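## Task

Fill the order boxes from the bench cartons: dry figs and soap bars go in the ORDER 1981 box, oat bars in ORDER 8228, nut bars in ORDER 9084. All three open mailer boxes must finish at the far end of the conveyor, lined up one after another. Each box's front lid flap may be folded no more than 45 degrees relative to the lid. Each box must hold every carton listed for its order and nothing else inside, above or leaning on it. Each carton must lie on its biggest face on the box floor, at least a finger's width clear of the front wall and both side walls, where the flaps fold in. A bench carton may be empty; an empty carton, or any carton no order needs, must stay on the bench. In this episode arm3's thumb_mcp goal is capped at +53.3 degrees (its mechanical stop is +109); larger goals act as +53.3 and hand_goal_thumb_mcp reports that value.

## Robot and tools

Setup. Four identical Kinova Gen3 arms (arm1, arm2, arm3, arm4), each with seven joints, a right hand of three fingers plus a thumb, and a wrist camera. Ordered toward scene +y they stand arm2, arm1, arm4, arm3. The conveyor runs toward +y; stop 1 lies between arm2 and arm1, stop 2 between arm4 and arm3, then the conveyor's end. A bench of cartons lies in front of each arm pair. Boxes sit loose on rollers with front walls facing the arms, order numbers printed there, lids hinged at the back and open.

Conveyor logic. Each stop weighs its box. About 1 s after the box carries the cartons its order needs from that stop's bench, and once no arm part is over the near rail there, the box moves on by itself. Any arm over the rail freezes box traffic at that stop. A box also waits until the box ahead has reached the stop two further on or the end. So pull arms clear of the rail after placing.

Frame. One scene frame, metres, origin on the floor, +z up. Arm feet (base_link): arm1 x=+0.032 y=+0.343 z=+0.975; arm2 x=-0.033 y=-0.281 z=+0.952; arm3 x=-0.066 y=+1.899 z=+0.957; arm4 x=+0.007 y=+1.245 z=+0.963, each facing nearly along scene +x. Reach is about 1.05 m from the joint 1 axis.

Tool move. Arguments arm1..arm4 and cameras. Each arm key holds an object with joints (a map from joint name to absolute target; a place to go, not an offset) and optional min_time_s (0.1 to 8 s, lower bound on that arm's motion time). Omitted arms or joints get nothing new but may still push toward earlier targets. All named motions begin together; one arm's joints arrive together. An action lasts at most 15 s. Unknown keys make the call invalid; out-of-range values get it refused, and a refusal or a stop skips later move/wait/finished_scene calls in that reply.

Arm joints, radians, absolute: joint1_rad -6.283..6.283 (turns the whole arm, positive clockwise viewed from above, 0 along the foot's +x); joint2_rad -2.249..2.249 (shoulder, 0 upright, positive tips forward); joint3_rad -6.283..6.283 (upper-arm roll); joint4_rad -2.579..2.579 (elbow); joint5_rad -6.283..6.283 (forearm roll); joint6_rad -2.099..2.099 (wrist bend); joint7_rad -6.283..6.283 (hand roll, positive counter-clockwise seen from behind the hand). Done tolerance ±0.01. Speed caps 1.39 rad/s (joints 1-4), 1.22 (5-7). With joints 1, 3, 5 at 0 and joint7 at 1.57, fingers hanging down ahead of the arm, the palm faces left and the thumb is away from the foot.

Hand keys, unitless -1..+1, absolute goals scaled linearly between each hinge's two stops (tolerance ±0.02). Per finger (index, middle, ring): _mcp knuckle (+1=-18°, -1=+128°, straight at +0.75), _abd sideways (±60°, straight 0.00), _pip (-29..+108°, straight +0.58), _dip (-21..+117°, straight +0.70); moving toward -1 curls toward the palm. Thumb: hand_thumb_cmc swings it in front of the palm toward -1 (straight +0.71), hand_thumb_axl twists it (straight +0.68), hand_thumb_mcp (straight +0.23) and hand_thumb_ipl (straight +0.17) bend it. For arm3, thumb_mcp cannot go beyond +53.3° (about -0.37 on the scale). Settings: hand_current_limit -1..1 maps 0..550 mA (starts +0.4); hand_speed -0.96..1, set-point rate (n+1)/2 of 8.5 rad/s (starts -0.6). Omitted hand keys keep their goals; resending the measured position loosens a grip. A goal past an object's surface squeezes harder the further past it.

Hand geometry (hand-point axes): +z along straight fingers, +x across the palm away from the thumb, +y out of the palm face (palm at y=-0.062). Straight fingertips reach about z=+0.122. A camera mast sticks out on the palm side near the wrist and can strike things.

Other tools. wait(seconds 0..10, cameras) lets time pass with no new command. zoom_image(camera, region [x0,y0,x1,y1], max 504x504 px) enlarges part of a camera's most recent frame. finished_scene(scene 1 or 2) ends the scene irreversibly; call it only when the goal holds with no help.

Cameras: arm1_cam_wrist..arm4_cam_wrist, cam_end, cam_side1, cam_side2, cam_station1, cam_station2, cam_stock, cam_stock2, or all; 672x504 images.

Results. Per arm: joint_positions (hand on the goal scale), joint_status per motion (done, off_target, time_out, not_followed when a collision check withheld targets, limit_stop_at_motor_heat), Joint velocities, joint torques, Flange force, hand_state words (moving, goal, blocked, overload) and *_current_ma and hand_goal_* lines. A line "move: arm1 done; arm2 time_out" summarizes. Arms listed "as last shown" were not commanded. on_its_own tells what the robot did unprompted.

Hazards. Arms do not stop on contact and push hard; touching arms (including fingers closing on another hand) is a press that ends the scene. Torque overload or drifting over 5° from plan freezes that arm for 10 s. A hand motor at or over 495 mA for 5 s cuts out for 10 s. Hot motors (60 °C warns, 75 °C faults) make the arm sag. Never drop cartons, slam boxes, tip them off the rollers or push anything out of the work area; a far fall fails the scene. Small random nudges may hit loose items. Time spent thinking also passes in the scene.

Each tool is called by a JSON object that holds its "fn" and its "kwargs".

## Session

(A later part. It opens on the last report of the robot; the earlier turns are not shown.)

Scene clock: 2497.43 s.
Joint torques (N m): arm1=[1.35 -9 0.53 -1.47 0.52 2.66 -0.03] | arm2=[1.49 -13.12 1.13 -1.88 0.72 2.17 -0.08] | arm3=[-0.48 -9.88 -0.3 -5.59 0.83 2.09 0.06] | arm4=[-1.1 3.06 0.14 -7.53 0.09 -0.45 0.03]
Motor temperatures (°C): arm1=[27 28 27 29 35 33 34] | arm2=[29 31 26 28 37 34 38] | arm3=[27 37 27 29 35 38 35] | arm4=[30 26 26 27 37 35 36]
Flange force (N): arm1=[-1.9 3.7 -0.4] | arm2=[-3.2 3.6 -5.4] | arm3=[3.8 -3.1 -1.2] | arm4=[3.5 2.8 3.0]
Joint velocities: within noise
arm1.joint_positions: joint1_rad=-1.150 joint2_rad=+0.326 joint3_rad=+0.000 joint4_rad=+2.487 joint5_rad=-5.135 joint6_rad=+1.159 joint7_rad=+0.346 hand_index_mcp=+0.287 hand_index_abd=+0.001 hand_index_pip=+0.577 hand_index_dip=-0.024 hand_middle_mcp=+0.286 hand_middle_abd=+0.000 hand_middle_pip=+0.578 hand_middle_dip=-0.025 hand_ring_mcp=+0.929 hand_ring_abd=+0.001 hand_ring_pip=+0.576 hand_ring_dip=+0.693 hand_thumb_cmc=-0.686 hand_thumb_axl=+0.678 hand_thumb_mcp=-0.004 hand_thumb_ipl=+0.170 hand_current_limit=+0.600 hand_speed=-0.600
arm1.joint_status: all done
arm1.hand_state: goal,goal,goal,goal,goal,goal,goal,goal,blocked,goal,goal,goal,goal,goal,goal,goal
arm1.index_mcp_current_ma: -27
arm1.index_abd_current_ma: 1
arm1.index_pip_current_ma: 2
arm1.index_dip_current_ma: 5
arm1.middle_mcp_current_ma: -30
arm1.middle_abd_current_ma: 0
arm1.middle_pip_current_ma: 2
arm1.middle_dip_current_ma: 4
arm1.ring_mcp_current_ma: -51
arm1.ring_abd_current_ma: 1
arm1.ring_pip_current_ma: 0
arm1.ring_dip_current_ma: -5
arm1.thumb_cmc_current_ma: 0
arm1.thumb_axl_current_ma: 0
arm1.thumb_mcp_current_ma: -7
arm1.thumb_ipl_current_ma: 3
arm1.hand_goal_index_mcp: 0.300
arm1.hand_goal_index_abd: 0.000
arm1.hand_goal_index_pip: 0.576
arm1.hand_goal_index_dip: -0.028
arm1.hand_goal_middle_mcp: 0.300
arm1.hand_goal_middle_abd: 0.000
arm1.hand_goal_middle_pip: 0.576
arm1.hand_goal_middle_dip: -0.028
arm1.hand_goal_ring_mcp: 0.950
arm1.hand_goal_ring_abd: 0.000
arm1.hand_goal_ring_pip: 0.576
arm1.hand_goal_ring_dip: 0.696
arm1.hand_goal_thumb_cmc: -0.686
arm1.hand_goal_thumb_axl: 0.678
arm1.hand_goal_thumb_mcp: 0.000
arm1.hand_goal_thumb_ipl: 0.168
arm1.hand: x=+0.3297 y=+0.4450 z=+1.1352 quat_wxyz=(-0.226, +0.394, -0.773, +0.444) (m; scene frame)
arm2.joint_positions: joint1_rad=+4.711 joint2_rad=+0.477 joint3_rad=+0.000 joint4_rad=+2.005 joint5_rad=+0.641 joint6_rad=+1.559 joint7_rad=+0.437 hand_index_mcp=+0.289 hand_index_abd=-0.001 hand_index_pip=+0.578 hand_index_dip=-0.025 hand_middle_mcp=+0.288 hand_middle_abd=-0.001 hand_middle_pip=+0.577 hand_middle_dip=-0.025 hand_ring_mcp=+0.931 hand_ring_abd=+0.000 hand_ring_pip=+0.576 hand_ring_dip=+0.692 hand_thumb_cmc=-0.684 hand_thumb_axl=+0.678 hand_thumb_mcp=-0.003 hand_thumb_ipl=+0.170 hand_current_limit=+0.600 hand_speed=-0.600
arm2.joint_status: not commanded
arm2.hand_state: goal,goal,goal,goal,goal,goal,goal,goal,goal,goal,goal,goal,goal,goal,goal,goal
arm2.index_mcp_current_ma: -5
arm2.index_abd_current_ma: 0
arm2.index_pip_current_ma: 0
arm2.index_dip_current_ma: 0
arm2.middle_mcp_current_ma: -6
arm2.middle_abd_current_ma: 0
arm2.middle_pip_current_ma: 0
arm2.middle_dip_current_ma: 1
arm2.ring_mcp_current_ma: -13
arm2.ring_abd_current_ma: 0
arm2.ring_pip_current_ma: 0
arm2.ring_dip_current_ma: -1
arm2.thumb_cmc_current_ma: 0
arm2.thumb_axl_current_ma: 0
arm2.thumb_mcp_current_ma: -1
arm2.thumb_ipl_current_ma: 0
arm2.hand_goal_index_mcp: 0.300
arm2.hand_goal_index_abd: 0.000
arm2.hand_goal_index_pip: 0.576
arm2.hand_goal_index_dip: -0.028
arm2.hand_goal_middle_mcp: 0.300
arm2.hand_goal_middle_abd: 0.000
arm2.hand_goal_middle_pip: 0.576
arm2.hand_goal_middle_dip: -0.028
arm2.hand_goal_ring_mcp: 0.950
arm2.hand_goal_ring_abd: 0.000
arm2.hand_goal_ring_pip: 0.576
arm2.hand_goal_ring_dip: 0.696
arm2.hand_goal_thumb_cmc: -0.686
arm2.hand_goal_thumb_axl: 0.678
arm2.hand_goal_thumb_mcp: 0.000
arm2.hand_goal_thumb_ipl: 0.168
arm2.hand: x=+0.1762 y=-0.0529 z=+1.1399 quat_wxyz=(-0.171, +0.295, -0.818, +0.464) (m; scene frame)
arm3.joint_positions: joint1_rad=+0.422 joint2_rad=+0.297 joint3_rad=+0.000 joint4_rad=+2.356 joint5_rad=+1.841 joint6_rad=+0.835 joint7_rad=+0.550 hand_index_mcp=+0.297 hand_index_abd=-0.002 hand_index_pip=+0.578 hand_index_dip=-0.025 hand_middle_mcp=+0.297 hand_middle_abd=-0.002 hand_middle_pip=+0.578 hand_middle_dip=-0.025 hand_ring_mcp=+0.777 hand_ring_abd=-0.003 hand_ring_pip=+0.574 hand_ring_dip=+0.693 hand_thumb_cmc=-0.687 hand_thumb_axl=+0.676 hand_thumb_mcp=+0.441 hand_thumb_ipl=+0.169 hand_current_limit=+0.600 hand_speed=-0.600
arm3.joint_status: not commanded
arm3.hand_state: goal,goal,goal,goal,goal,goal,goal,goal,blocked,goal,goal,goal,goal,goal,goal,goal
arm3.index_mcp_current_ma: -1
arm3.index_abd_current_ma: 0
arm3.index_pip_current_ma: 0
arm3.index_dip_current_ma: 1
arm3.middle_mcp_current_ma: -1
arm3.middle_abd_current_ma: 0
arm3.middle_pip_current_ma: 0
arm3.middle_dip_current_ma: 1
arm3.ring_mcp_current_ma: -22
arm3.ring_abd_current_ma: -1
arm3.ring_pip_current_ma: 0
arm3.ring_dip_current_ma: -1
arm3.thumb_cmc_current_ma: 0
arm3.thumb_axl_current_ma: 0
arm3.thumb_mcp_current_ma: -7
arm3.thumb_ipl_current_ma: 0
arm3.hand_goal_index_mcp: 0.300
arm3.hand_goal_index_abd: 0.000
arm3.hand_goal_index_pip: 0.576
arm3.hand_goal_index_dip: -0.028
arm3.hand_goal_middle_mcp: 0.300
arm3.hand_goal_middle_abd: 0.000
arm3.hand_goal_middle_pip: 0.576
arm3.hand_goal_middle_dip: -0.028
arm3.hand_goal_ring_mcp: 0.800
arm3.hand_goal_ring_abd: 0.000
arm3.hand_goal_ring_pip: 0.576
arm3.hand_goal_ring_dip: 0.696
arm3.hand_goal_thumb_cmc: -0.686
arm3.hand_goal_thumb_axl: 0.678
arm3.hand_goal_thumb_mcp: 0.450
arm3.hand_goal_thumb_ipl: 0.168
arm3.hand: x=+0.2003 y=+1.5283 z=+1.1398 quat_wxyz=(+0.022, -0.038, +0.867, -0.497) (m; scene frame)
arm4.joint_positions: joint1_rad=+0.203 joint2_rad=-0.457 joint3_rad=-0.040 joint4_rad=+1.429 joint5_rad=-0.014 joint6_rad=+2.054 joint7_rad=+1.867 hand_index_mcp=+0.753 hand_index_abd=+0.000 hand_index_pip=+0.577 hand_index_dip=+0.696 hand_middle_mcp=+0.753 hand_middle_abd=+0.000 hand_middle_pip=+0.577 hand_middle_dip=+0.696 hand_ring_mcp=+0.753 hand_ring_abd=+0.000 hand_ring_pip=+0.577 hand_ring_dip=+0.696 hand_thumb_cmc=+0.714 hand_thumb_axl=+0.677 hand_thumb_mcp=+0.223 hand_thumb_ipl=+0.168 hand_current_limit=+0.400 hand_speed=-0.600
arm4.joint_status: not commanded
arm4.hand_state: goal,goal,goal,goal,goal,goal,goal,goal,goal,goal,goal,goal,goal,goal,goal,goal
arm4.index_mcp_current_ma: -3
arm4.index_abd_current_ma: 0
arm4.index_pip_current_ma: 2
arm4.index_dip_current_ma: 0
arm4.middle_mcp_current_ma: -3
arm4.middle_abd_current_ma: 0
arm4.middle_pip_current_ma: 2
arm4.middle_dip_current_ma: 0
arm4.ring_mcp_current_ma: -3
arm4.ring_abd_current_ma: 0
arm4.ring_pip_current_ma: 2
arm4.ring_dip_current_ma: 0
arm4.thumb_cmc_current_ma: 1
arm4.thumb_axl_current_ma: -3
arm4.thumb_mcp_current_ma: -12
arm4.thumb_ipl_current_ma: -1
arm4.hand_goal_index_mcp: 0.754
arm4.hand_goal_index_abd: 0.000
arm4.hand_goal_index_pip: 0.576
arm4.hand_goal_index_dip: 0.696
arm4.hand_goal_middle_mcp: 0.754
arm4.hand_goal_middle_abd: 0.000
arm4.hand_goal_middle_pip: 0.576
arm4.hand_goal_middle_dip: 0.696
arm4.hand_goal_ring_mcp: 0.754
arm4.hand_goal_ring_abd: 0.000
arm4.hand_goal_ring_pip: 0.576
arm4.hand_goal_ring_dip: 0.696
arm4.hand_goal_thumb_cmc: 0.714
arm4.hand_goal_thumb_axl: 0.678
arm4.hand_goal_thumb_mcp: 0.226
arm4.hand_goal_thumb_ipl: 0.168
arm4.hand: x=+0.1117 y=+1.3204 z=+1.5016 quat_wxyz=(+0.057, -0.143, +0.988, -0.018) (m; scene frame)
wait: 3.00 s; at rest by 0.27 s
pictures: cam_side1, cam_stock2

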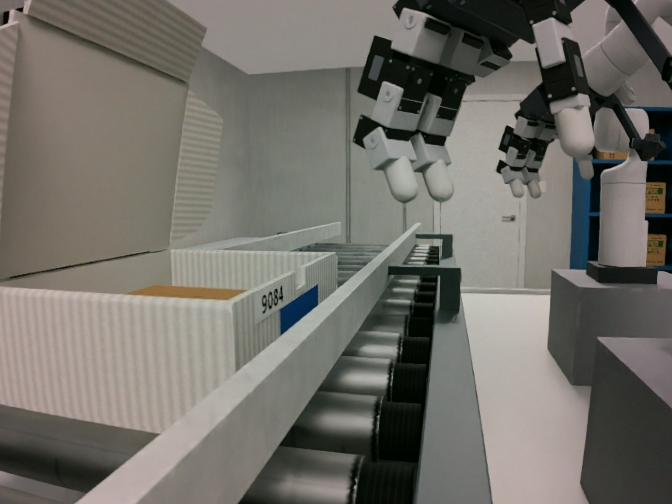

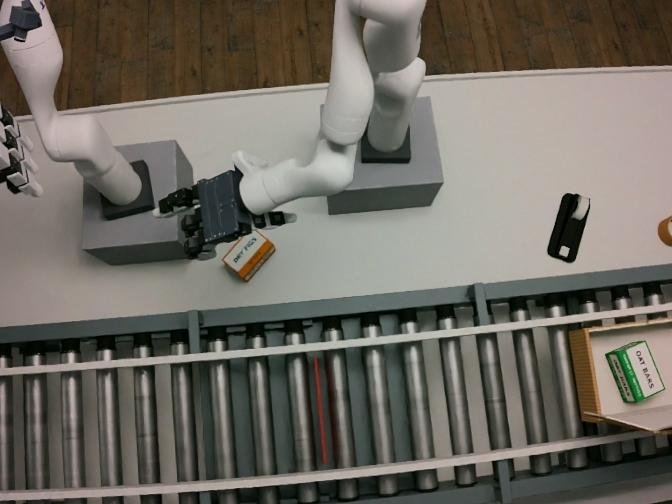

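{"fn": "wait", "kwargs": {"seconds": 8}}

{"fn": "wait", "kwargs": {"seconds": 0.5, "cameras": ["cam_end","cam_stock2","cam_station2"]}}

{"fn": "zoom_image", "kwargs": {"camera": "cam_end", "region": [120, 80, 500, 320]}}

Scene clock: 2511.63 s.
Joint torques (N m): arm1=[1.38 -9.05 0.49 -1.42 0.51 2.62 -0.08] | arm2=[1.48 -13.08 1.15 -1.82 0.79 2.19 -0.12] | arm3=[-0.46 -9.82 -0.23 -5.62 0.9 2.07 0.01] | arm4=[-1.03 3.09 0.17 -7.49 0.06 -0.49 0.03]
Motor temperatures (°C): arm1=[27 28 27 29 35 33 34] | arm2=[29 31 26 28 37 34 38] | arm3=[27 37 27 29 35 38 35] | arm4=[30 26 26 27 37 35 36]
Flange force (N): arm1=[-2.2 3.5 -0.6] | arm2=[-3.3 3.6 -5.6] | arm3=[3.6 -3.4 -1.9] | arm4=[3.5 2.8 2.7]
Joint velocities: within noise
arm1.joint_positions: joint1_rad=-1.150 joint2_rad=+0.326 joint3_rad=+0.000 joint4_rad=+2.487 joint5_rad=-5.135 joint6_rad=+1.159 joint7_rad=+0.346 hand_index_mcp=+0.287 hand_index_abd=+0.001 hand_index_pip=+0.577 hand_index_dip=-0.024 hand_middle_mcp=+0.286 hand_middle_abd=+0.000 hand_middle_pip=+0.578 hand_middle_dip=-0.025 hand_ring_mcp=+0.929 hand_ring_abd=+0.001 hand_ring_pip=+0.576 hand_ring_dip=+0.693 hand_thumb_cmc=-0.686 hand_thumb_axl=+0.678 hand_thumb_mcp=-0.004 hand_thumb_ipl=+0.170 hand_current_limit=+0.600 hand_speed=-0.600
arm1.joint_status: all done
arm1.hand_state: goal,goal,goal,goal,goal,goal,goal,goal,blocked,goal,goal,goal,goal,goal,goal,goal
arm1.index_mcp_current_ma: -27
arm1.index_abd_current_ma: 1
arm1.index_pip_current_ma: 2
arm1.index_dip_current_ma: 5
arm1.middle_mcp_current_ma: -30
arm1.middle_abd_current_ma: 0
arm1.middle_pip_current_ma: 2
arm1.middle_dip_current_ma: 4
arm1.ring_mcp_current_ma: -51
arm1.ring_abd_current_ma: 1
arm1.ring_pip_current_ma: 0
arm1.ring_dip_current_ma: -5
arm1.thumb_cmc_current_ma: 0
arm1.thumb_axl_current_ma: 0
arm1.thumb_mcp_current_ma: -7
arm1.thumb_ipl_current_ma: 3
arm1.hand_goal_index_mcp: 0.300
arm1.hand_goal_index_abd: 0.000
arm1.hand_goal_index_pip: 0.576
arm1.hand_goal_index_dip: -0.028
arm1.hand_goal_middle_mcp: 0.300
arm1.hand_goal_middle_abd: 0.000
arm1.hand_goal_middle_pip: 0.576
arm1.hand_goal_middle_dip: -0.028
arm1.hand_goal_ring_mcp: 0.950
arm1.hand_goal_ring_abd: 0.000
arm1.hand_goal_ring_pip: 0.576
arm1.hand_goal_ring_dip: 0.696
arm1.hand_goal_thumb_cmc: -0.686
arm1.hand_goal_thumb_axl: 0.678
arm1.hand_goal_thumb_mcp: 0.000
arm1.hand_goal_thumb_ipl: 0.168
arm1.hand: x=+0.3297 y=+0.4450 z=+1.1352 quat_wxyz=(-0.226, +0.394, -0.773, +0.444) (m; scene frame)
arm2.joint_positions: joint1_rad=+4.711 joint2_rad=+0.477 joint3_rad=+0.000 joint4_rad=+2.005 joint5_rad=+0.641 joint6_rad=+1.559 joint7_rad=+0.437 hand_index_mcp=+0.289 hand_index_abd=-0.001 hand_index_pip=+0.578 hand_index_dip=-0.025 hand_middle_mcp=+0.288 hand_middle_abd=-0.001 hand_middle_pip=+0.577 hand_middle_dip=-0.025 hand_ring_mcp=+0.931 hand_ring_abd=+0.000 hand_ring_pip=+0.576 hand_ring_dip=+0.692 hand_thumb_cmc=-0.684 hand_thumb_axl=+0.678 hand_thumb_mcp=-0.003 hand_thumb_ipl=+0.170 hand_current_limit=+0.600 hand_speed=-0.600
arm2.joint_status: not commanded
arm2.hand_state: goal,goal,goal,goal,goal,goal,goal,goal,goal,goal,goal,goal,goal,goal,goal,goal
arm2.index_mcp_current_ma: -5
arm2.index_abd_current_ma: 0
arm2.index_pip_current_ma: 0
arm2.index_dip_current_ma: 0
arm2.middle_mcp_current_ma: -6
arm2.middle_abd_current_ma: 0
arm2.middle_pip_current_ma: 0
arm2.middle_dip_current_ma: 1
arm2.ring_mcp_current_ma: -13
arm2.ring_abd_current_ma: 0
arm2.ring_pip_current_ma: 0
arm2.ring_dip_current_ma: -1
arm2.thumb_cmc_current_ma: 0
arm2.thumb_axl_current_ma: 0
arm2.thumb_mcp_current_ma: -1
arm2.thumb_ipl_current_ma: 0
arm2.hand_goal_index_mcp: 0.300
arm2.hand_goal_index_abd: 0.000
arm2.hand_goal_index_pip: 0.576
arm2.hand_goal_index_dip: -0.028
arm2.hand_goal_middle_mcp: 0.300
arm2.hand_goal_middle_abd: 0.000
arm2.hand_goal_middle_pip: 0.576
arm2.hand_goal_middle_dip: -0.028
arm2.hand_goal_ring_mcp: 0.950
arm2.hand_goal_ring_abd: 0.000
arm2.hand_goal_ring_pip: 0.576
arm2.hand_goal_ring_dip: 0.696
arm2.hand_goal_thumb_cmc: -0.686
arm2.hand_goal_thumb_axl: 0.678
arm2.hand_goal_thumb_mcp: 0.000
arm2.hand_goal_thumb_ipl: 0.168
arm2.hand: x=+0.1762 y=-0.0529 z=+1.1399 quat_wxyz=(-0.171, +0.295, -0.818, +0.464) (m; scene frame)
arm3.joint_positions: joint1_rad=+0.422 joint2_rad=+0.297 joint3_rad=+0.000 joint4_rad=+2.356 joint5_rad=+1.841 joint6_rad=+0.835 joint7_rad=+0.550 hand_index_mcp=+0.297 hand_index_abd=-0.002 hand_index_pip=+0.578 hand_index_dip=-0.025 hand_middle_mcp=+0.297 hand_middle_abd=-0.002 hand_middle_pip=+0.578 hand_middle_dip=-0.025 hand_ring_mcp=+0.777 hand_ring_abd=-0.003 hand_ring_pip=+0.574 hand_ring_dip=+0.693 hand_thumb_cmc=-0.687 hand_thumb_axl=+0.676 hand_thumb_mcp=+0.441 hand_thumb_ipl=+0.169 hand_current_limit=+0.600 hand_speed=-0.600
arm3.joint_status: not commanded
arm3.hand_state: goal,goal,goal,goal,goal,goal,goal,goal,blocked,goal,goal,goal,goal,goal,goal,goal
arm3.index_mcp_current_ma: -1
arm3.index_abd_current_ma: 0
arm3.index_pip_current_ma: 0
arm3.index_dip_current_ma: 1
arm3.middle_mcp_current_ma: -1
arm3.middle_abd_current_ma: 0
arm3.middle_pip_current_ma: 0
arm3.middle_dip_current_ma: 1
arm3.ring_mcp_current_ma: -22
arm3.ring_abd_current_ma: -1
arm3.ring_pip_current_ma: 0
arm3.ring_dip_current_ma: -1
arm3.thumb_cmc_current_ma: 0
arm3.thumb_axl_current_ma: 0
arm3.thumb_mcp_current_ma: -7
arm3.thumb_ipl_current_ma: 0
arm3.hand_goal_index_mcp: 0.300
arm3.hand_goal_index_abd: 0.000
arm3.hand_goal_index_pip: 0.576
arm3.hand_goal_index_dip: -0.028
arm3.hand_goal_middle_mcp: 0.300
arm3.hand_goal_middle_abd: 0.000
arm3.hand_goal_middle_pip: 0.576
arm3.hand_goal_middle_dip: -0.028
arm3.hand_goal_ring_mcp: 0.800
arm3.hand_goal_ring_abd: 0.000
arm3.hand_goal_ring_pip: 0.576
arm3.hand_goal_ring_dip: 0.696
arm3.hand_goal_thumb_cmc: -0.686
arm3.hand_goal_thumb_axl: 0.678
arm3.hand_goal_thumb_mcp: 0.450
arm3.hand_goal_thumb_ipl: 0.168
arm3.hand: x=+0.2003 y=+1.5283 z=+1.1398 quat_wxyz=(+0.022, -0.038, +0.867, -0.497) (m; scene frame)
arm4.joint_positions: joint1_rad=+0.203 joint2_rad=-0.457 joint3_rad=-0.040 joint4_rad=+1.429 joint5_rad=-0.014 joint6_rad=+2.054 joint7_rad=+1.867 hand_index_mcp=+0.753 hand_index_abd=+0.000 hand_index_pip=+0.577 hand_index_dip=+0.696 hand_middle_mcp=+0.753 hand_middle_abd=+0.000 hand_middle_pip=+0.577 hand_middle_dip=+0.696 hand_ring_mcp=+0.753 hand_ring_abd=+0.000 hand_ring_pip=+0.577 hand_ring_dip=+0.696 hand_thumb_cmc=+0.714 hand_thumb_axl=+0.677 hand_thumb_mcp=+0.223 hand_thumb_ipl=+0.168 hand_current_limit=+0.400 hand_speed=-0.600
arm4.joint_status: not commanded
arm4.hand_state: goal,goal,goal,goal,goal,goal,goal,goal,goal,goal,goal,goal,goal,goal,goal,goal
arm4.index_mcp_current_ma: -3
arm4.index_abd_current_ma: 0
arm4.index_pip_current_ma: 2
arm4.index_dip_current_ma: 0
arm4.middle_mcp_current_ma: -3
arm4.middle_abd_current_ma: 0
arm4.middle_pip_current_ma: 2
arm4.middle_dip_current_ma: 0
arm4.ring_mcp_current_ma: -3
arm4.ring_abd_current_ma: 0
arm4.ring_pip_current_ma: 2
arm4.ring_dip_current_ma: 0
arm4.thumb_cmc_current_ma: 1
arm4.thumb_axl_current_ma: -3
arm4.thumb_mcp_current_ma: -12
arm4.thumb_ipl_current_ma: -1
arm4.hand_goal_index_mcp: 0.754
arm4.hand_goal_index_abd: 0.000
arm4.hand_goal_index_pip: 0.576
arm4.hand_goal_index_dip: 0.696
arm4.hand_goal_middle_mcp: 0.754
arm4.hand_goal_middle_abd: 0.000
arm4.hand_goal_middle_pip: 0.576
arm4.hand_goal_middle_dip: 0.696
arm4.hand_goal_ring_mcp: 0.754
arm4.hand_goal_ring_abd: 0.000
arm4.hand_goal_ring_pip: 0.576
arm4.hand_goal_ring_dip: 0.696
arm4.hand_goal_thumb_cmc: 0.714
arm4.hand_goal_thumb_axl: 0.678
arm4.hand_goal_thumb_mcp: 0.226
arm4.hand_goal_thumb_ipl: 0.168
arm4.hand: x=+0.1117 y=+1.3204 z=+1.5016 quat_wxyz=(+0.057, -0.143, +0.988, -0.018) (m; scene frame)
wait: 8.00 s; at rest from the start
pictures: none

Scene clock: 2512.13 s.
Joint torques (N m): arm1=[1.35 -9.04 0.49 -1.38 0.53 2.65 -0.06] | arm2=[1.38 -12.99 1.04 -1.85 0.79 2.17 -0.08] | arm3=[-0.52 -9.8 -0.23 -5.63 0.89 2.07 0.09] | arm4=[-1.09 3.07 0.11 -7.52 0.06 -0.48 -0.01]
Motor temperatures (°C): arm1=[27 28 27 29 35 33 34] | arm2=[29 31 26 28 37 34 38] | arm3=[27 37 27 29 35 38 35] | arm4=[30 26 26 27 37 35 36]
Flange force (N): arm1=[-2.3 3.6 -0.5] | arm2=[-3.2 3.3 -5.4] | arm3=[3.9 -3.0 -1.6] | arm4=[3.6 2.5 2.9]
Joint velocities: within noise
arm1.joint_positions: joint1_rad=-1.150 joint2_rad=+0.326 joint3_rad=+0.000 joint4_rad=+2.487 joint5_rad=-5.135 joint6_rad=+1.159 joint7_rad=+0.346 hand_index_mcp=+0.287 hand_index_abd=+0.001 hand_index_pip=+0.577 hand_index_dip=-0.024 hand_middle_mcp=+0.286 hand_middle_abd=+0.000 hand_middle_pip=+0.578 hand_middle_dip=-0.025 hand_ring_mcp=+0.929 hand_ring_abd=+0.001 hand_ring_pip=+0.576 hand_ring_dip=+0.693 hand_thumb_cmc=-0.686 hand_thumb_axl=+0.678 hand_thumb_mcp=-0.004 hand_thumb_ipl=+0.170 hand_current_limit=+0.600 hand_speed=-0.600
arm1.joint_status: all done
arm1.hand_state: goal,goal,goal,goal,goal,goal,goal,goal,blocked,goal,goal,goal,goal,goal,goal,goal
arm1.index_mcp_current_ma: -27
arm1.index_abd_current_ma: 1
arm1.index_pip_current_ma: 2
arm1.index_dip_current_ma: 5
arm1.middle_mcp_current_ma: -30
arm1.middle_abd_current_ma: 0
arm1.middle_pip_current_ma: 2
arm1.middle_dip_current_ma: 4
arm1.ring_mcp_current_ma: -51
arm1.ring_abd_current_ma: 1
arm1.ring_pip_current_ma: 0
arm1.ring_dip_current_ma: -5
arm1.thumb_cmc_current_ma: 0
arm1.thumb_axl_current_ma: 0
arm1.thumb_mcp_current_ma: -7
arm1.thumb_ipl_current_ma: 3
arm1.hand_goal_index_mcp: 0.300
arm1.hand_goal_index_abd: 0.000
arm1.hand_goal_index_pip: 0.576
arm1.hand_goal_index_dip: -0.028
arm1.hand_goal_middle_mcp: 0.300
arm1.hand_goal_middle_abd: 0.000
arm1.hand_goal_middle_pip: 0.576
arm1.hand_goal_middle_dip: -0.028
arm1.hand_goal_ring_mcp: 0.950
arm1.hand_goal_ring_abd: 0.000
arm1.hand_goal_ring_pip: 0.576
arm1.hand_goal_ring_dip: 0.696
arm1.hand_goal_thumb_cmc: -0.686
arm1.hand_goal_thumb_axl: 0.678
arm1.hand_goal_thumb_mcp: 0.000
arm1.hand_goal_thumb_ipl: 0.168
arm1.hand: x=+0.3297 y=+0.4450 z=+1.1352 quat_wxyz=(-0.226, +0.394, -0.773, +0.444) (m; scene frame)
arm2.joint_positions: joint1_rad=+4.711 joint2_rad=+0.477 joint3_rad=+0.000 joint4_rad=+2.005 joint5_rad=+0.641 joint6_rad=+1.559 joint7_rad=+0.437 hand_index_mcp=+0.289 hand_index_abd=-0.001 hand_index_pip=+0.578 hand_index_dip=-0.025 hand_middle_mcp=+0.288 hand_middle_abd=-0.001 hand_middle_pip=+0.577 hand_middle_dip=-0.025 hand_ring_mcp=+0.931 hand_ring_abd=+0.000 hand_ring_pip=+0.576 hand_ring_dip=+0.692 hand_thumb_cmc=-0.684 hand_thumb_axl=+0.678 hand_thumb_mcp=-0.003 hand_thumb_ipl=+0.170 hand_current_limit=+0.600 hand_speed=-0.600
arm2.joint_status: not commanded
arm2.hand_state: goal,goal,goal,goal,goal,goal,goal,goal,goal,goal,goal,goal,goal,goal,goal,goal
arm2.index_mcp_current_ma: -5
arm2.index_abd_current_ma: 0
arm2.index_pip_current_ma: 0
arm2.index_dip_current_ma: 0
arm2.middle_mcp_current_ma: -6
arm2.middle_abd_current_ma: 0
arm2.middle_pip_current_ma: 0
arm2.middle_dip_current_ma: 1
arm2.ring_mcp_current_ma: -13
arm2.ring_abd_current_ma: 0
arm2.ring_pip_current_ma: 0
arm2.ring_dip_current_ma: -1
arm2.thumb_cmc_current_ma: 0
arm2.thumb_axl_current_ma: 0
arm2.thumb_mcp_current_ma: -1
arm2.thumb_ipl_current_ma: 0
arm2.hand_goal_index_mcp: 0.300
arm2.hand_goal_index_abd: 0.000
arm2.hand_goal_index_pip: 0.576
arm2.hand_goal_index_dip: -0.028
arm2.hand_goal_middle_mcp: 0.300
arm2.hand_goal_middle_abd: 0.000
arm2.hand_goal_middle_pip: 0.576
arm2.hand_goal_middle_dip: -0.028
arm2.hand_goal_ring_mcp: 0.950
arm2.hand_goal_ring_abd: 0.000
arm2.hand_goal_ring_pip: 0.576
arm2.hand_goal_ring_dip: 0.696
arm2.hand_goal_thumb_cmc: -0.686
arm2.hand_goal_thumb_axl: 0.678
arm2.hand_goal_thumb_mcp: 0.000
arm2.hand_goal_thumb_ipl: 0.168
arm2.hand: x=+0.1762 y=-0.0529 z=+1.1399 quat_wxyz=(-0.171, +0.295, -0.818, +0.464) (m; scene frame)
arm3.joint_positions: joint1_rad=+0.422 joint2_rad=+0.297 joint3_rad=+0.000 joint4_rad=+2.356 joint5_rad=+1.841 joint6_rad=+0.835 joint7_rad=+0.550 hand_index_mcp=+0.297 hand_index_abd=-0.002 hand_index_pip=+0.578 hand_index_dip=-0.025 hand_middle_mcp=+0.297 hand_middle_abd=-0.002 hand_middle_pip=+0.578 hand_middle_dip=-0.025 hand_ring_mcp=+0.777 hand_ring_abd=-0.003 hand_ring_pip=+0.574 hand_ring_dip=+0.693 hand_thumb_cmc=-0.687 hand_thumb_axl=+0.676 hand_thumb_mcp=+0.441 hand_thumb_ipl=+0.169 hand_current_limit=+0.600 hand_speed=-0.600
arm3.joint_status: not commanded
arm3.hand_state: goal,goal,goal,goal,goal,goal,goal,goal,blocked,goal,goal,goal,goal,goal,goal,goal
arm3.index_mcp_current_ma: -1
arm3.index_abd_current_ma: 0
arm3.index_pip_current_ma: 0
arm3.index_dip_current_ma: 1
arm3.middle_mcp_current_ma: -1
arm3.middle_abd_current_ma: 0
arm3.middle_pip_current_ma: 0
arm3.middle_dip_current_ma: 1
arm3.ring_mcp_current_ma: -22
arm3.ring_abd_current_ma: -1
arm3.ring_pip_current_ma: 0
arm3.ring_dip_current_ma: -1
arm3.thumb_cmc_current_ma: 0
arm3.thumb_axl_current_ma: 0
arm3.thumb_mcp_current_ma: -7
arm3.thumb_ipl_current_ma: 0
arm3.hand_goal_index_mcp: 0.300
arm3.hand_goal_index_abd: 0.000
arm3.hand_goal_index_pip: 0.576
arm3.hand_goal_index_dip: -0.028
arm3.hand_goal_middle_mcp: 0.300
arm3.hand_goal_middle_abd: 0.000
arm3.hand_goal_middle_pip: 0.576
arm3.hand_goal_middle_dip: -0.028
arm3.hand_goal_ring_mcp: 0.800
arm3.hand_goal_ring_abd: 0.000
arm3.hand_goal_ring_pip: 0.576
arm3.hand_goal_ring_dip: 0.696
arm3.hand_goal_thumb_cmc: -0.686
arm3.hand_goal_thumb_axl: 0.678
arm3.hand_goal_thumb_mcp: 0.450
arm3.hand_goal_thumb_ipl: 0.168
arm3.hand: x=+0.2003 y=+1.5283 z=+1.1398 quat_wxyz=(+0.022, -0.038, +0.867, -0.497) (m; scene frame)
arm4.joint_positions: joint1_rad=+0.203 joint2_rad=-0.457 joint3_rad=-0.040 joint4_rad=+1.429 joint5_rad=-0.014 joint6_rad=+2.054 joint7_rad=+1.867 hand_index_mcp=+0.753 hand_index_abd=+0.000 hand_index_pip=+0.577 hand_index_dip=+0.696 hand_middle_mcp=+0.753 hand_middle_abd=+0.000 hand_middle_pip=+0.577 hand_middle_dip=+0.696 hand_ring_mcp=+0.753 hand_ring_abd=+0.000 hand_ring_pip=+0.577 hand_ring_dip=+0.696 hand_thumb_cmc=+0.714 hand_thumb_axl=+0.677 hand_thumb_mcp=+0.223 hand_thumb_ipl=+0.168 hand_current_limit=+0.400 hand_speed=-0.600
arm4.joint_status: not commanded
arm4.hand_state: goal,goal,goal,goal,goal,goal,goal,goal,goal,goal,goal,goal,goal,goal,goal,goal
arm4.index_mcp_current_ma: -3
arm4.index_abd_current_ma: 0
arm4.index_pip_current_ma: 2
arm4.index_dip_current_ma: 0
arm4.middle_mcp_current_ma: -3
arm4.middle_abd_current_ma: 0
arm4.middle_pip_current_ma: 2
arm4.middle_dip_current_ma: 0
arm4.ring_mcp_current_ma: -3
arm4.ring_abd_current_ma: 0
arm4.ring_pip_current_ma: 2
arm4.ring_dip_current_ma: 0
arm4.thumb_cmc_current_ma: 1
arm4.thumb_axl_current_ma: -3
arm4.thumb_mcp_current_ma: -12
arm4.thumb_ipl_current_ma: -1
arm4.hand_goal_index_mcp: 0.754
arm4.hand_goal_index_abd: 0.000
arm4.hand_goal_index_pip: 0.576
arm4.hand_goal_index_dip: 0.696
arm4.hand_goal_middle_mcp: 0.754
arm4.hand_goal_middle_abd: 0.000
arm4.hand_goal_middle_pip: 0.576
arm4.hand_goal_middle_dip: 0.696
arm4.hand_goal_ring_mcp: 0.754
arm4.hand_goal_ring_abd: 0.000
arm4.hand_goal_ring_pip: 0.576
arm4.hand_goal_ring_dip: 0.696
arm4.hand_goal_thumb_cmc: 0.714
arm4.hand_goal_thumb_axl: 0.678
arm4.hand_goal_thumb_mcp: 0.226
arm4.hand_goal_thumb_ipl: 0.168
arm4.hand: x=+0.1117 y=+1.3204 z=+1.5016 quat_wxyz=(+0.057, -0.143, +0.988, -0.018) (m; scene frame)
wait: 0.50 s; at rest by 0.27 s
pictures: cam_end, cam_station2, cam_stock2

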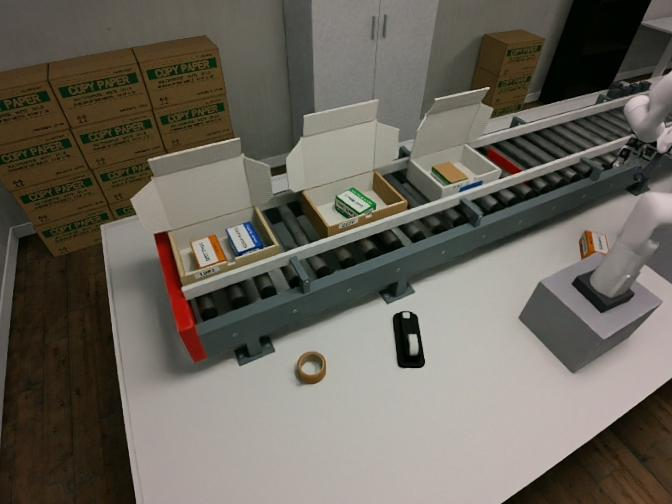

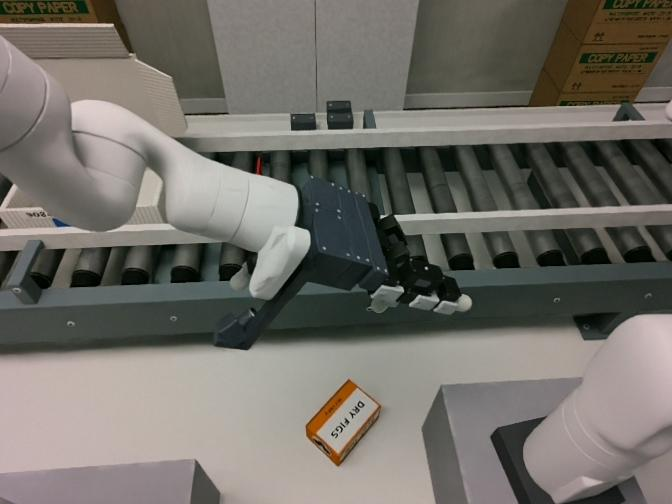

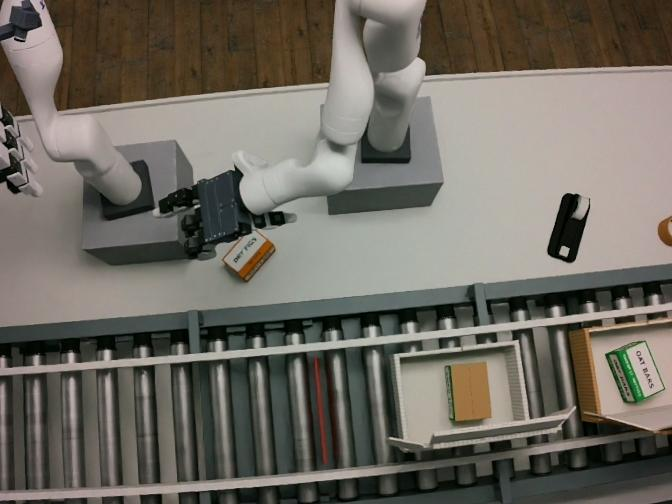

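Scaled by 1.326.

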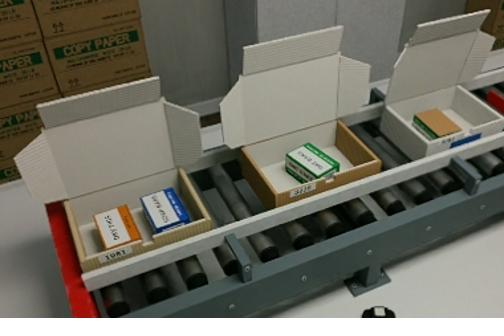

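{"fn": "wait", "kwargs": {"seconds": 1, "cameras": ["cam_stock2","cam_end"]}}

{"fn": "zoom_image", "kwargs": {"camera": "cam_stock2", "region": [380, 310, 672, 480]}}

{"fn": "zoom_image", "kwargs": {"camera": "cam_end", "region": [150, 170, 300, 290]}}

{"fn": "zoom_image", "kwargs": {"camera": "cam_end", "region": [290, 140, 520, 250]}}

Scene clock: 2527.63 s.
Joint torques (N m): arm1=[1.36 -9.04 0.51 -1.4 0.54 2.64 -0.04] | arm2=[1.54 -13.09 1.02 -1.92 0.73 2.21 -0.11] | arm3=[-0.46 -9.83 -0.24 -5.65 0.86 2.06 0.03] | arm4=[-1.1 3.09 0.14 -7.53 0.07 -0.49 -0.01]
Motor temperatures (°C): arm1=[27 28 27 29 35 33 34] | arm2=[29 31 26 28 37 34 38] | arm3=[27 37 27 29 35 38 35] | arm4=[30 26 26 27 37 35 36]
Flange force (N): arm1=[-2.2 3.7 -0.6] | arm2=[-3.1 3.6 -5.2] | arm3=[3.8 -3.2 -1.6] | arm4=[3.6 2.7 2.9]
Joint velocities: within noise
arm1.joint_positions: joint1_rad=-1.150 joint2_rad=+0.326 joint3_rad=+0.000 joint4_rad=+2.487 joint5_rad=-5.135 joint6_rad=+1.159 joint7_rad=+0.346 hand_index_mcp=+0.287 hand_index_abd=+0.001 hand_index_pip=+0.577 hand_index_dip=-0.024 hand_middle_mcp=+0.286 hand_middle_abd=+0.000 hand_middle_pip=+0.578 hand_middle_dip=-0.025 hand_ring_mcp=+0.929 hand_ring_abd=+0.001 hand_ring_pip=+0.576 hand_ring_dip=+0.693 hand_thumb_cmc=-0.686 hand_thumb_axl=+0.678 hand_thumb_mcp=-0.004 hand_thumb_ipl=+0.170 hand_current_limit=+0.600 hand_speed=-0.600
arm1.joint_status: all done
arm1.hand_state: goal,goal,goal,goal,goal,goal,goal,goal,blocked,goal,goal,goal,goal,goal,goal,goal
arm1.index_mcp_current_ma: -27
arm1.index_abd_current_ma: 1
arm1.index_pip_current_ma: 2
arm1.index_dip_current_ma: 5
arm1.middle_mcp_current_ma: -30
arm1.middle_abd_current_ma: 0
arm1.middle_pip_current_ma: 2
arm1.middle_dip_current_ma: 4
arm1.ring_mcp_current_ma: -51
arm1.ring_abd_current_ma: 1
arm1.ring_pip_current_ma: 0
arm1.ring_dip_current_ma: -5
arm1.thumb_cmc_current_ma: 0
arm1.thumb_axl_current_ma: 0
arm1.thumb_mcp_current_ma: -7
arm1.thumb_ipl_current_ma: 3
arm1.hand_goal_index_mcp: 0.300
arm1.hand_goal_index_abd: 0.000
arm1.hand_goal_index_pip: 0.576
arm1.hand_goal_index_dip: -0.028
arm1.hand_goal_middle_mcp: 0.300
arm1.hand_goal_middle_abd: 0.000
arm1.hand_goal_middle_pip: 0.576
arm1.hand_goal_middle_dip: -0.028
arm1.hand_goal_ring_mcp: 0.950
arm1.hand_goal_ring_abd: 0.000
arm1.hand_goal_ring_pip: 0.576
arm1.hand_goal_ring_dip: 0.696
arm1.hand_goal_thumb_cmc: -0.686
arm1.hand_goal_thumb_axl: 0.678
arm1.hand_goal_thumb_mcp: 0.000
arm1.hand_goal_thumb_ipl: 0.168
arm1.hand: x=+0.3297 y=+0.4450 z=+1.1352 quat_wxyz=(-0.226, +0.394, -0.773, +0.444) (m; scene frame)
arm2.joint_positions: joint1_rad=+4.711 joint2_rad=+0.477 joint3_rad=+0.000 joint4_rad=+2.005 joint5_rad=+0.641 joint6_rad=+1.559 joint7_rad=+0.437 hand_index_mcp=+0.289 hand_index_abd=-0.001 hand_index_pip=+0.578 hand_index_dip=-0.025 hand_middle_mcp=+0.288 hand_middle_abd=-0.001 hand_middle_pip=+0.577 hand_middle_dip=-0.025 hand_ring_mcp=+0.931 hand_ring_abd=+0.000 hand_ring_pip=+0.576 hand_ring_dip=+0.692 hand_thumb_cmc=-0.684 hand_thumb_axl=+0.678 hand_thumb_mcp=-0.003 hand_thumb_ipl=+0.170 hand_current_limit=+0.600 hand_speed=-0.600
arm2.joint_status: not commanded
arm2.hand_state: goal,goal,goal,goal,goal,goal,goal,goal,goal,goal,goal,goal,goal,goal,goal,goal
arm2.index_mcp_current_ma: -5
arm2.index_abd_current_ma: 0
arm2.index_pip_current_ma: 0
arm2.index_dip_current_ma: 0
arm2.middle_mcp_current_ma: -6
arm2.middle_abd_current_ma: 0
arm2.middle_pip_current_ma: 0
arm2.middle_dip_current_ma: 1
arm2.ring_mcp_current_ma: -13
arm2.ring_abd_current_ma: 0
arm2.ring_pip_current_ma: 0
arm2.ring_dip_current_ma: -1
arm2.thumb_cmc_current_ma: 0
arm2.thumb_axl_current_ma: 0
arm2.thumb_mcp_current_ma: -1
arm2.thumb_ipl_current_ma: 0
arm2.hand_goal_index_mcp: 0.300
arm2.hand_goal_index_abd: 0.000
arm2.hand_goal_index_pip: 0.576
arm2.hand_goal_index_dip: -0.028
arm2.hand_goal_middle_mcp: 0.300
arm2.hand_goal_middle_abd: 0.000
arm2.hand_goal_middle_pip: 0.576
arm2.hand_goal_middle_dip: -0.028
arm2.hand_goal_ring_mcp: 0.950
arm2.hand_goal_ring_abd: 0.000
arm2.hand_goal_ring_pip: 0.576
arm2.hand_goal_ring_dip: 0.696
arm2.hand_goal_thumb_cmc: -0.686
arm2.hand_goal_thumb_axl: 0.678
arm2.hand_goal_thumb_mcp: 0.000
arm2.hand_goal_thumb_ipl: 0.168
arm2.hand: x=+0.1762 y=-0.0529 z=+1.1399 quat_wxyz=(-0.171, +0.295, -0.818, +0.464) (m; scene frame)
arm3.joint_positions: joint1_rad=+0.422 joint2_rad=+0.297 joint3_rad=+0.000 joint4_rad=+2.356 joint5_rad=+1.841 joint6_rad=+0.835 joint7_rad=+0.550 hand_index_mcp=+0.297 hand_index_abd=-0.002 hand_index_pip=+0.578 hand_index_dip=-0.025 hand_middle_mcp=+0.297 hand_middle_abd=-0.002 hand_middle_pip=+0.578 hand_middle_dip=-0.025 hand_ring_mcp=+0.777 hand_ring_abd=-0.003 hand_ring_pip=+0.574 hand_ring_dip=+0.693 hand_thumb_cmc=-0.687 hand_thumb_axl=+0.676 hand_thumb_mcp=+0.441 hand_thumb_ipl=+0.169 hand_current_limit=+0.600 hand_speed=-0.600
arm3.joint_status: not commanded
arm3.hand_state: goal,goal,goal,goal,goal,goal,goal,goal,blocked,goal,goal,goal,goal,goal,goal,goal
arm3.index_mcp_current_ma: -1
arm3.index_abd_current_ma: 0
arm3.index_pip_current_ma: 0
arm3.index_dip_current_ma: 1
arm3.middle_mcp_current_ma: -1
arm3.middle_abd_current_ma: 0
arm3.middle_pip_current_ma: 0
arm3.middle_dip_current_ma: 1
arm3.ring_mcp_current_ma: -22
arm3.ring_abd_current_ma: -1
arm3.ring_pip_current_ma: 0
arm3.ring_dip_current_ma: -1
arm3.thumb_cmc_current_ma: 0
arm3.thumb_axl_current_ma: 0
arm3.thumb_mcp_current_ma: -7
arm3.thumb_ipl_current_ma: 0
arm3.hand_goal_index_mcp: 0.300
arm3.hand_goal_index_abd: 0.000
arm3.hand_goal_index_pip: 0.576
arm3.hand_goal_index_dip: -0.028
arm3.hand_goal_middle_mcp: 0.300
arm3.hand_goal_middle_abd: 0.000
arm3.hand_goal_middle_pip: 0.576
arm3.hand_goal_middle_dip: -0.028
arm3.hand_goal_ring_mcp: 0.800
arm3.hand_goal_ring_abd: 0.000
arm3.hand_goal_ring_pip: 0.576
arm3.hand_goal_ring_dip: 0.696
arm3.hand_goal_thumb_cmc: -0.686
arm3.hand_goal_thumb_axl: 0.678
arm3.hand_goal_thumb_mcp: 0.450
arm3.hand_goal_thumb_ipl: 0.168
arm3.hand: x=+0.2003 y=+1.5283 z=+1.1398 quat_wxyz=(+0.022, -0.038, +0.867, -0.497) (m; scene frame)
arm4.joint_positions: joint1_rad=+0.203 joint2_rad=-0.457 joint3_rad=-0.040 joint4_rad=+1.429 joint5_rad=-0.014 joint6_rad=+2.054 joint7_rad=+1.867 hand_index_mcp=+0.753 hand_index_abd=+0.000 hand_index_pip=+0.577 hand_index_dip=+0.696 hand_middle_mcp=+0.753 hand_middle_abd=+0.000 hand_middle_pip=+0.577 hand_middle_dip=+0.696 hand_ring_mcp=+0.753 hand_ring_abd=+0.000 hand_ring_pip=+0.577 hand_ring_dip=+0.696 hand_thumb_cmc=+0.714 hand_thumb_axl=+0.677 hand_thumb_mcp=+0.223 hand_thumb_ipl=+0.168 hand_current_limit=+0.400 hand_speed=-0.600
arm4.joint_status: not commanded
arm4.hand_state: goal,goal,goal,goal,goal,goal,goal,goal,goal,goal,goal,goal,goal,goal,goal,goal
arm4.index_mcp_current_ma: -3
arm4.index_abd_current_ma: 0
arm4.index_pip_current_ma: 2
arm4.index_dip_current_ma: 0
arm4.middle_mcp_current_ma: -3
arm4.middle_abd_current_ma: 0
arm4.middle_pip_current_ma: 2
arm4.middle_dip_current_ma: 0
arm4.ring_mcp_current_ma: -3
arm4.ring_abd_current_ma: 0
arm4.ring_pip_current_ma: 2
arm4.ring_dip_current_ma: 0
arm4.thumb_cmc_current_ma: 1
arm4.thumb_axl_current_ma: -3
arm4.thumb_mcp_current_ma: -12
arm4.thumb_ipl_current_ma: -1
arm4.hand_goal_index_mcp: 0.754
arm4.hand_goal_index_abd: 0.000
arm4.hand_goal_index_pip: 0.576
arm4.hand_goal_index_dip: 0.696
arm4.hand_goal_middle_mcp: 0.754
arm4.hand_goal_middle_abd: 0.000
arm4.hand_goal_middle_pip: 0.576
arm4.hand_goal_middle_dip: 0.696
arm4.hand_goal_ring_mcp: 0.754
arm4.hand_goal_ring_abd: 0.000
arm4.hand_goal_ring_pip: 0.576
arm4.hand_goal_ring_dip: 0.696
arm4.hand_goal_thumb_cmc: 0.714
arm4.hand_goal_thumb_axl: 0.678
arm4.hand_goal_thumb_mcp: 0.226
arm4.hand_goal_thumb_ipl: 0.168
arm4.hand: x=+0.1117 y=+1.3204 z=+1.5016 quat_wxyz=(+0.057, -0.143, +0.988, -0.018) (m; scene frame)
wait: 1.00 s; at rest from the start
pictures: cam_end, cam_stock2

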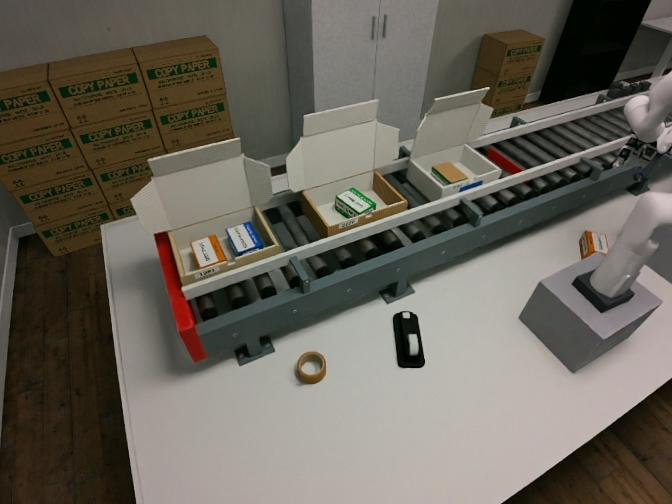

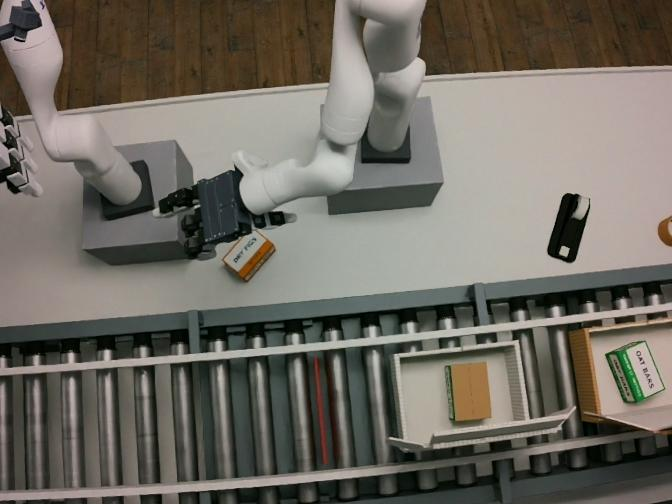

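Scaled by 1.726.

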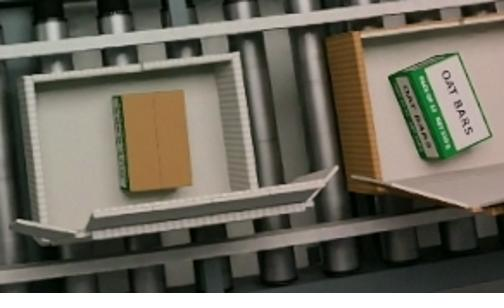

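Scaled by 3.360.

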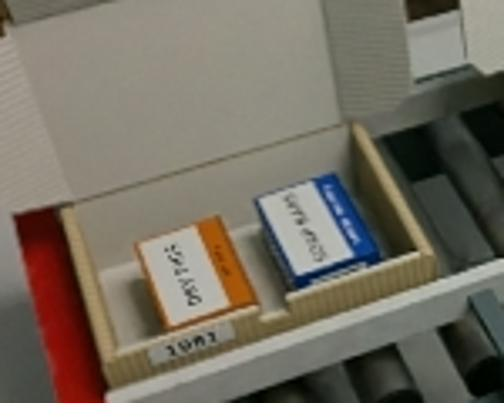

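Scaled by 2.191.

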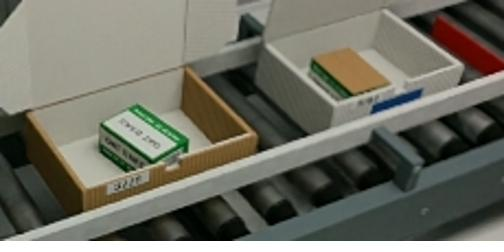

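{"fn": "finished_scene", "kwargs": {"scene": 1}}

The scene is finished: the task was done.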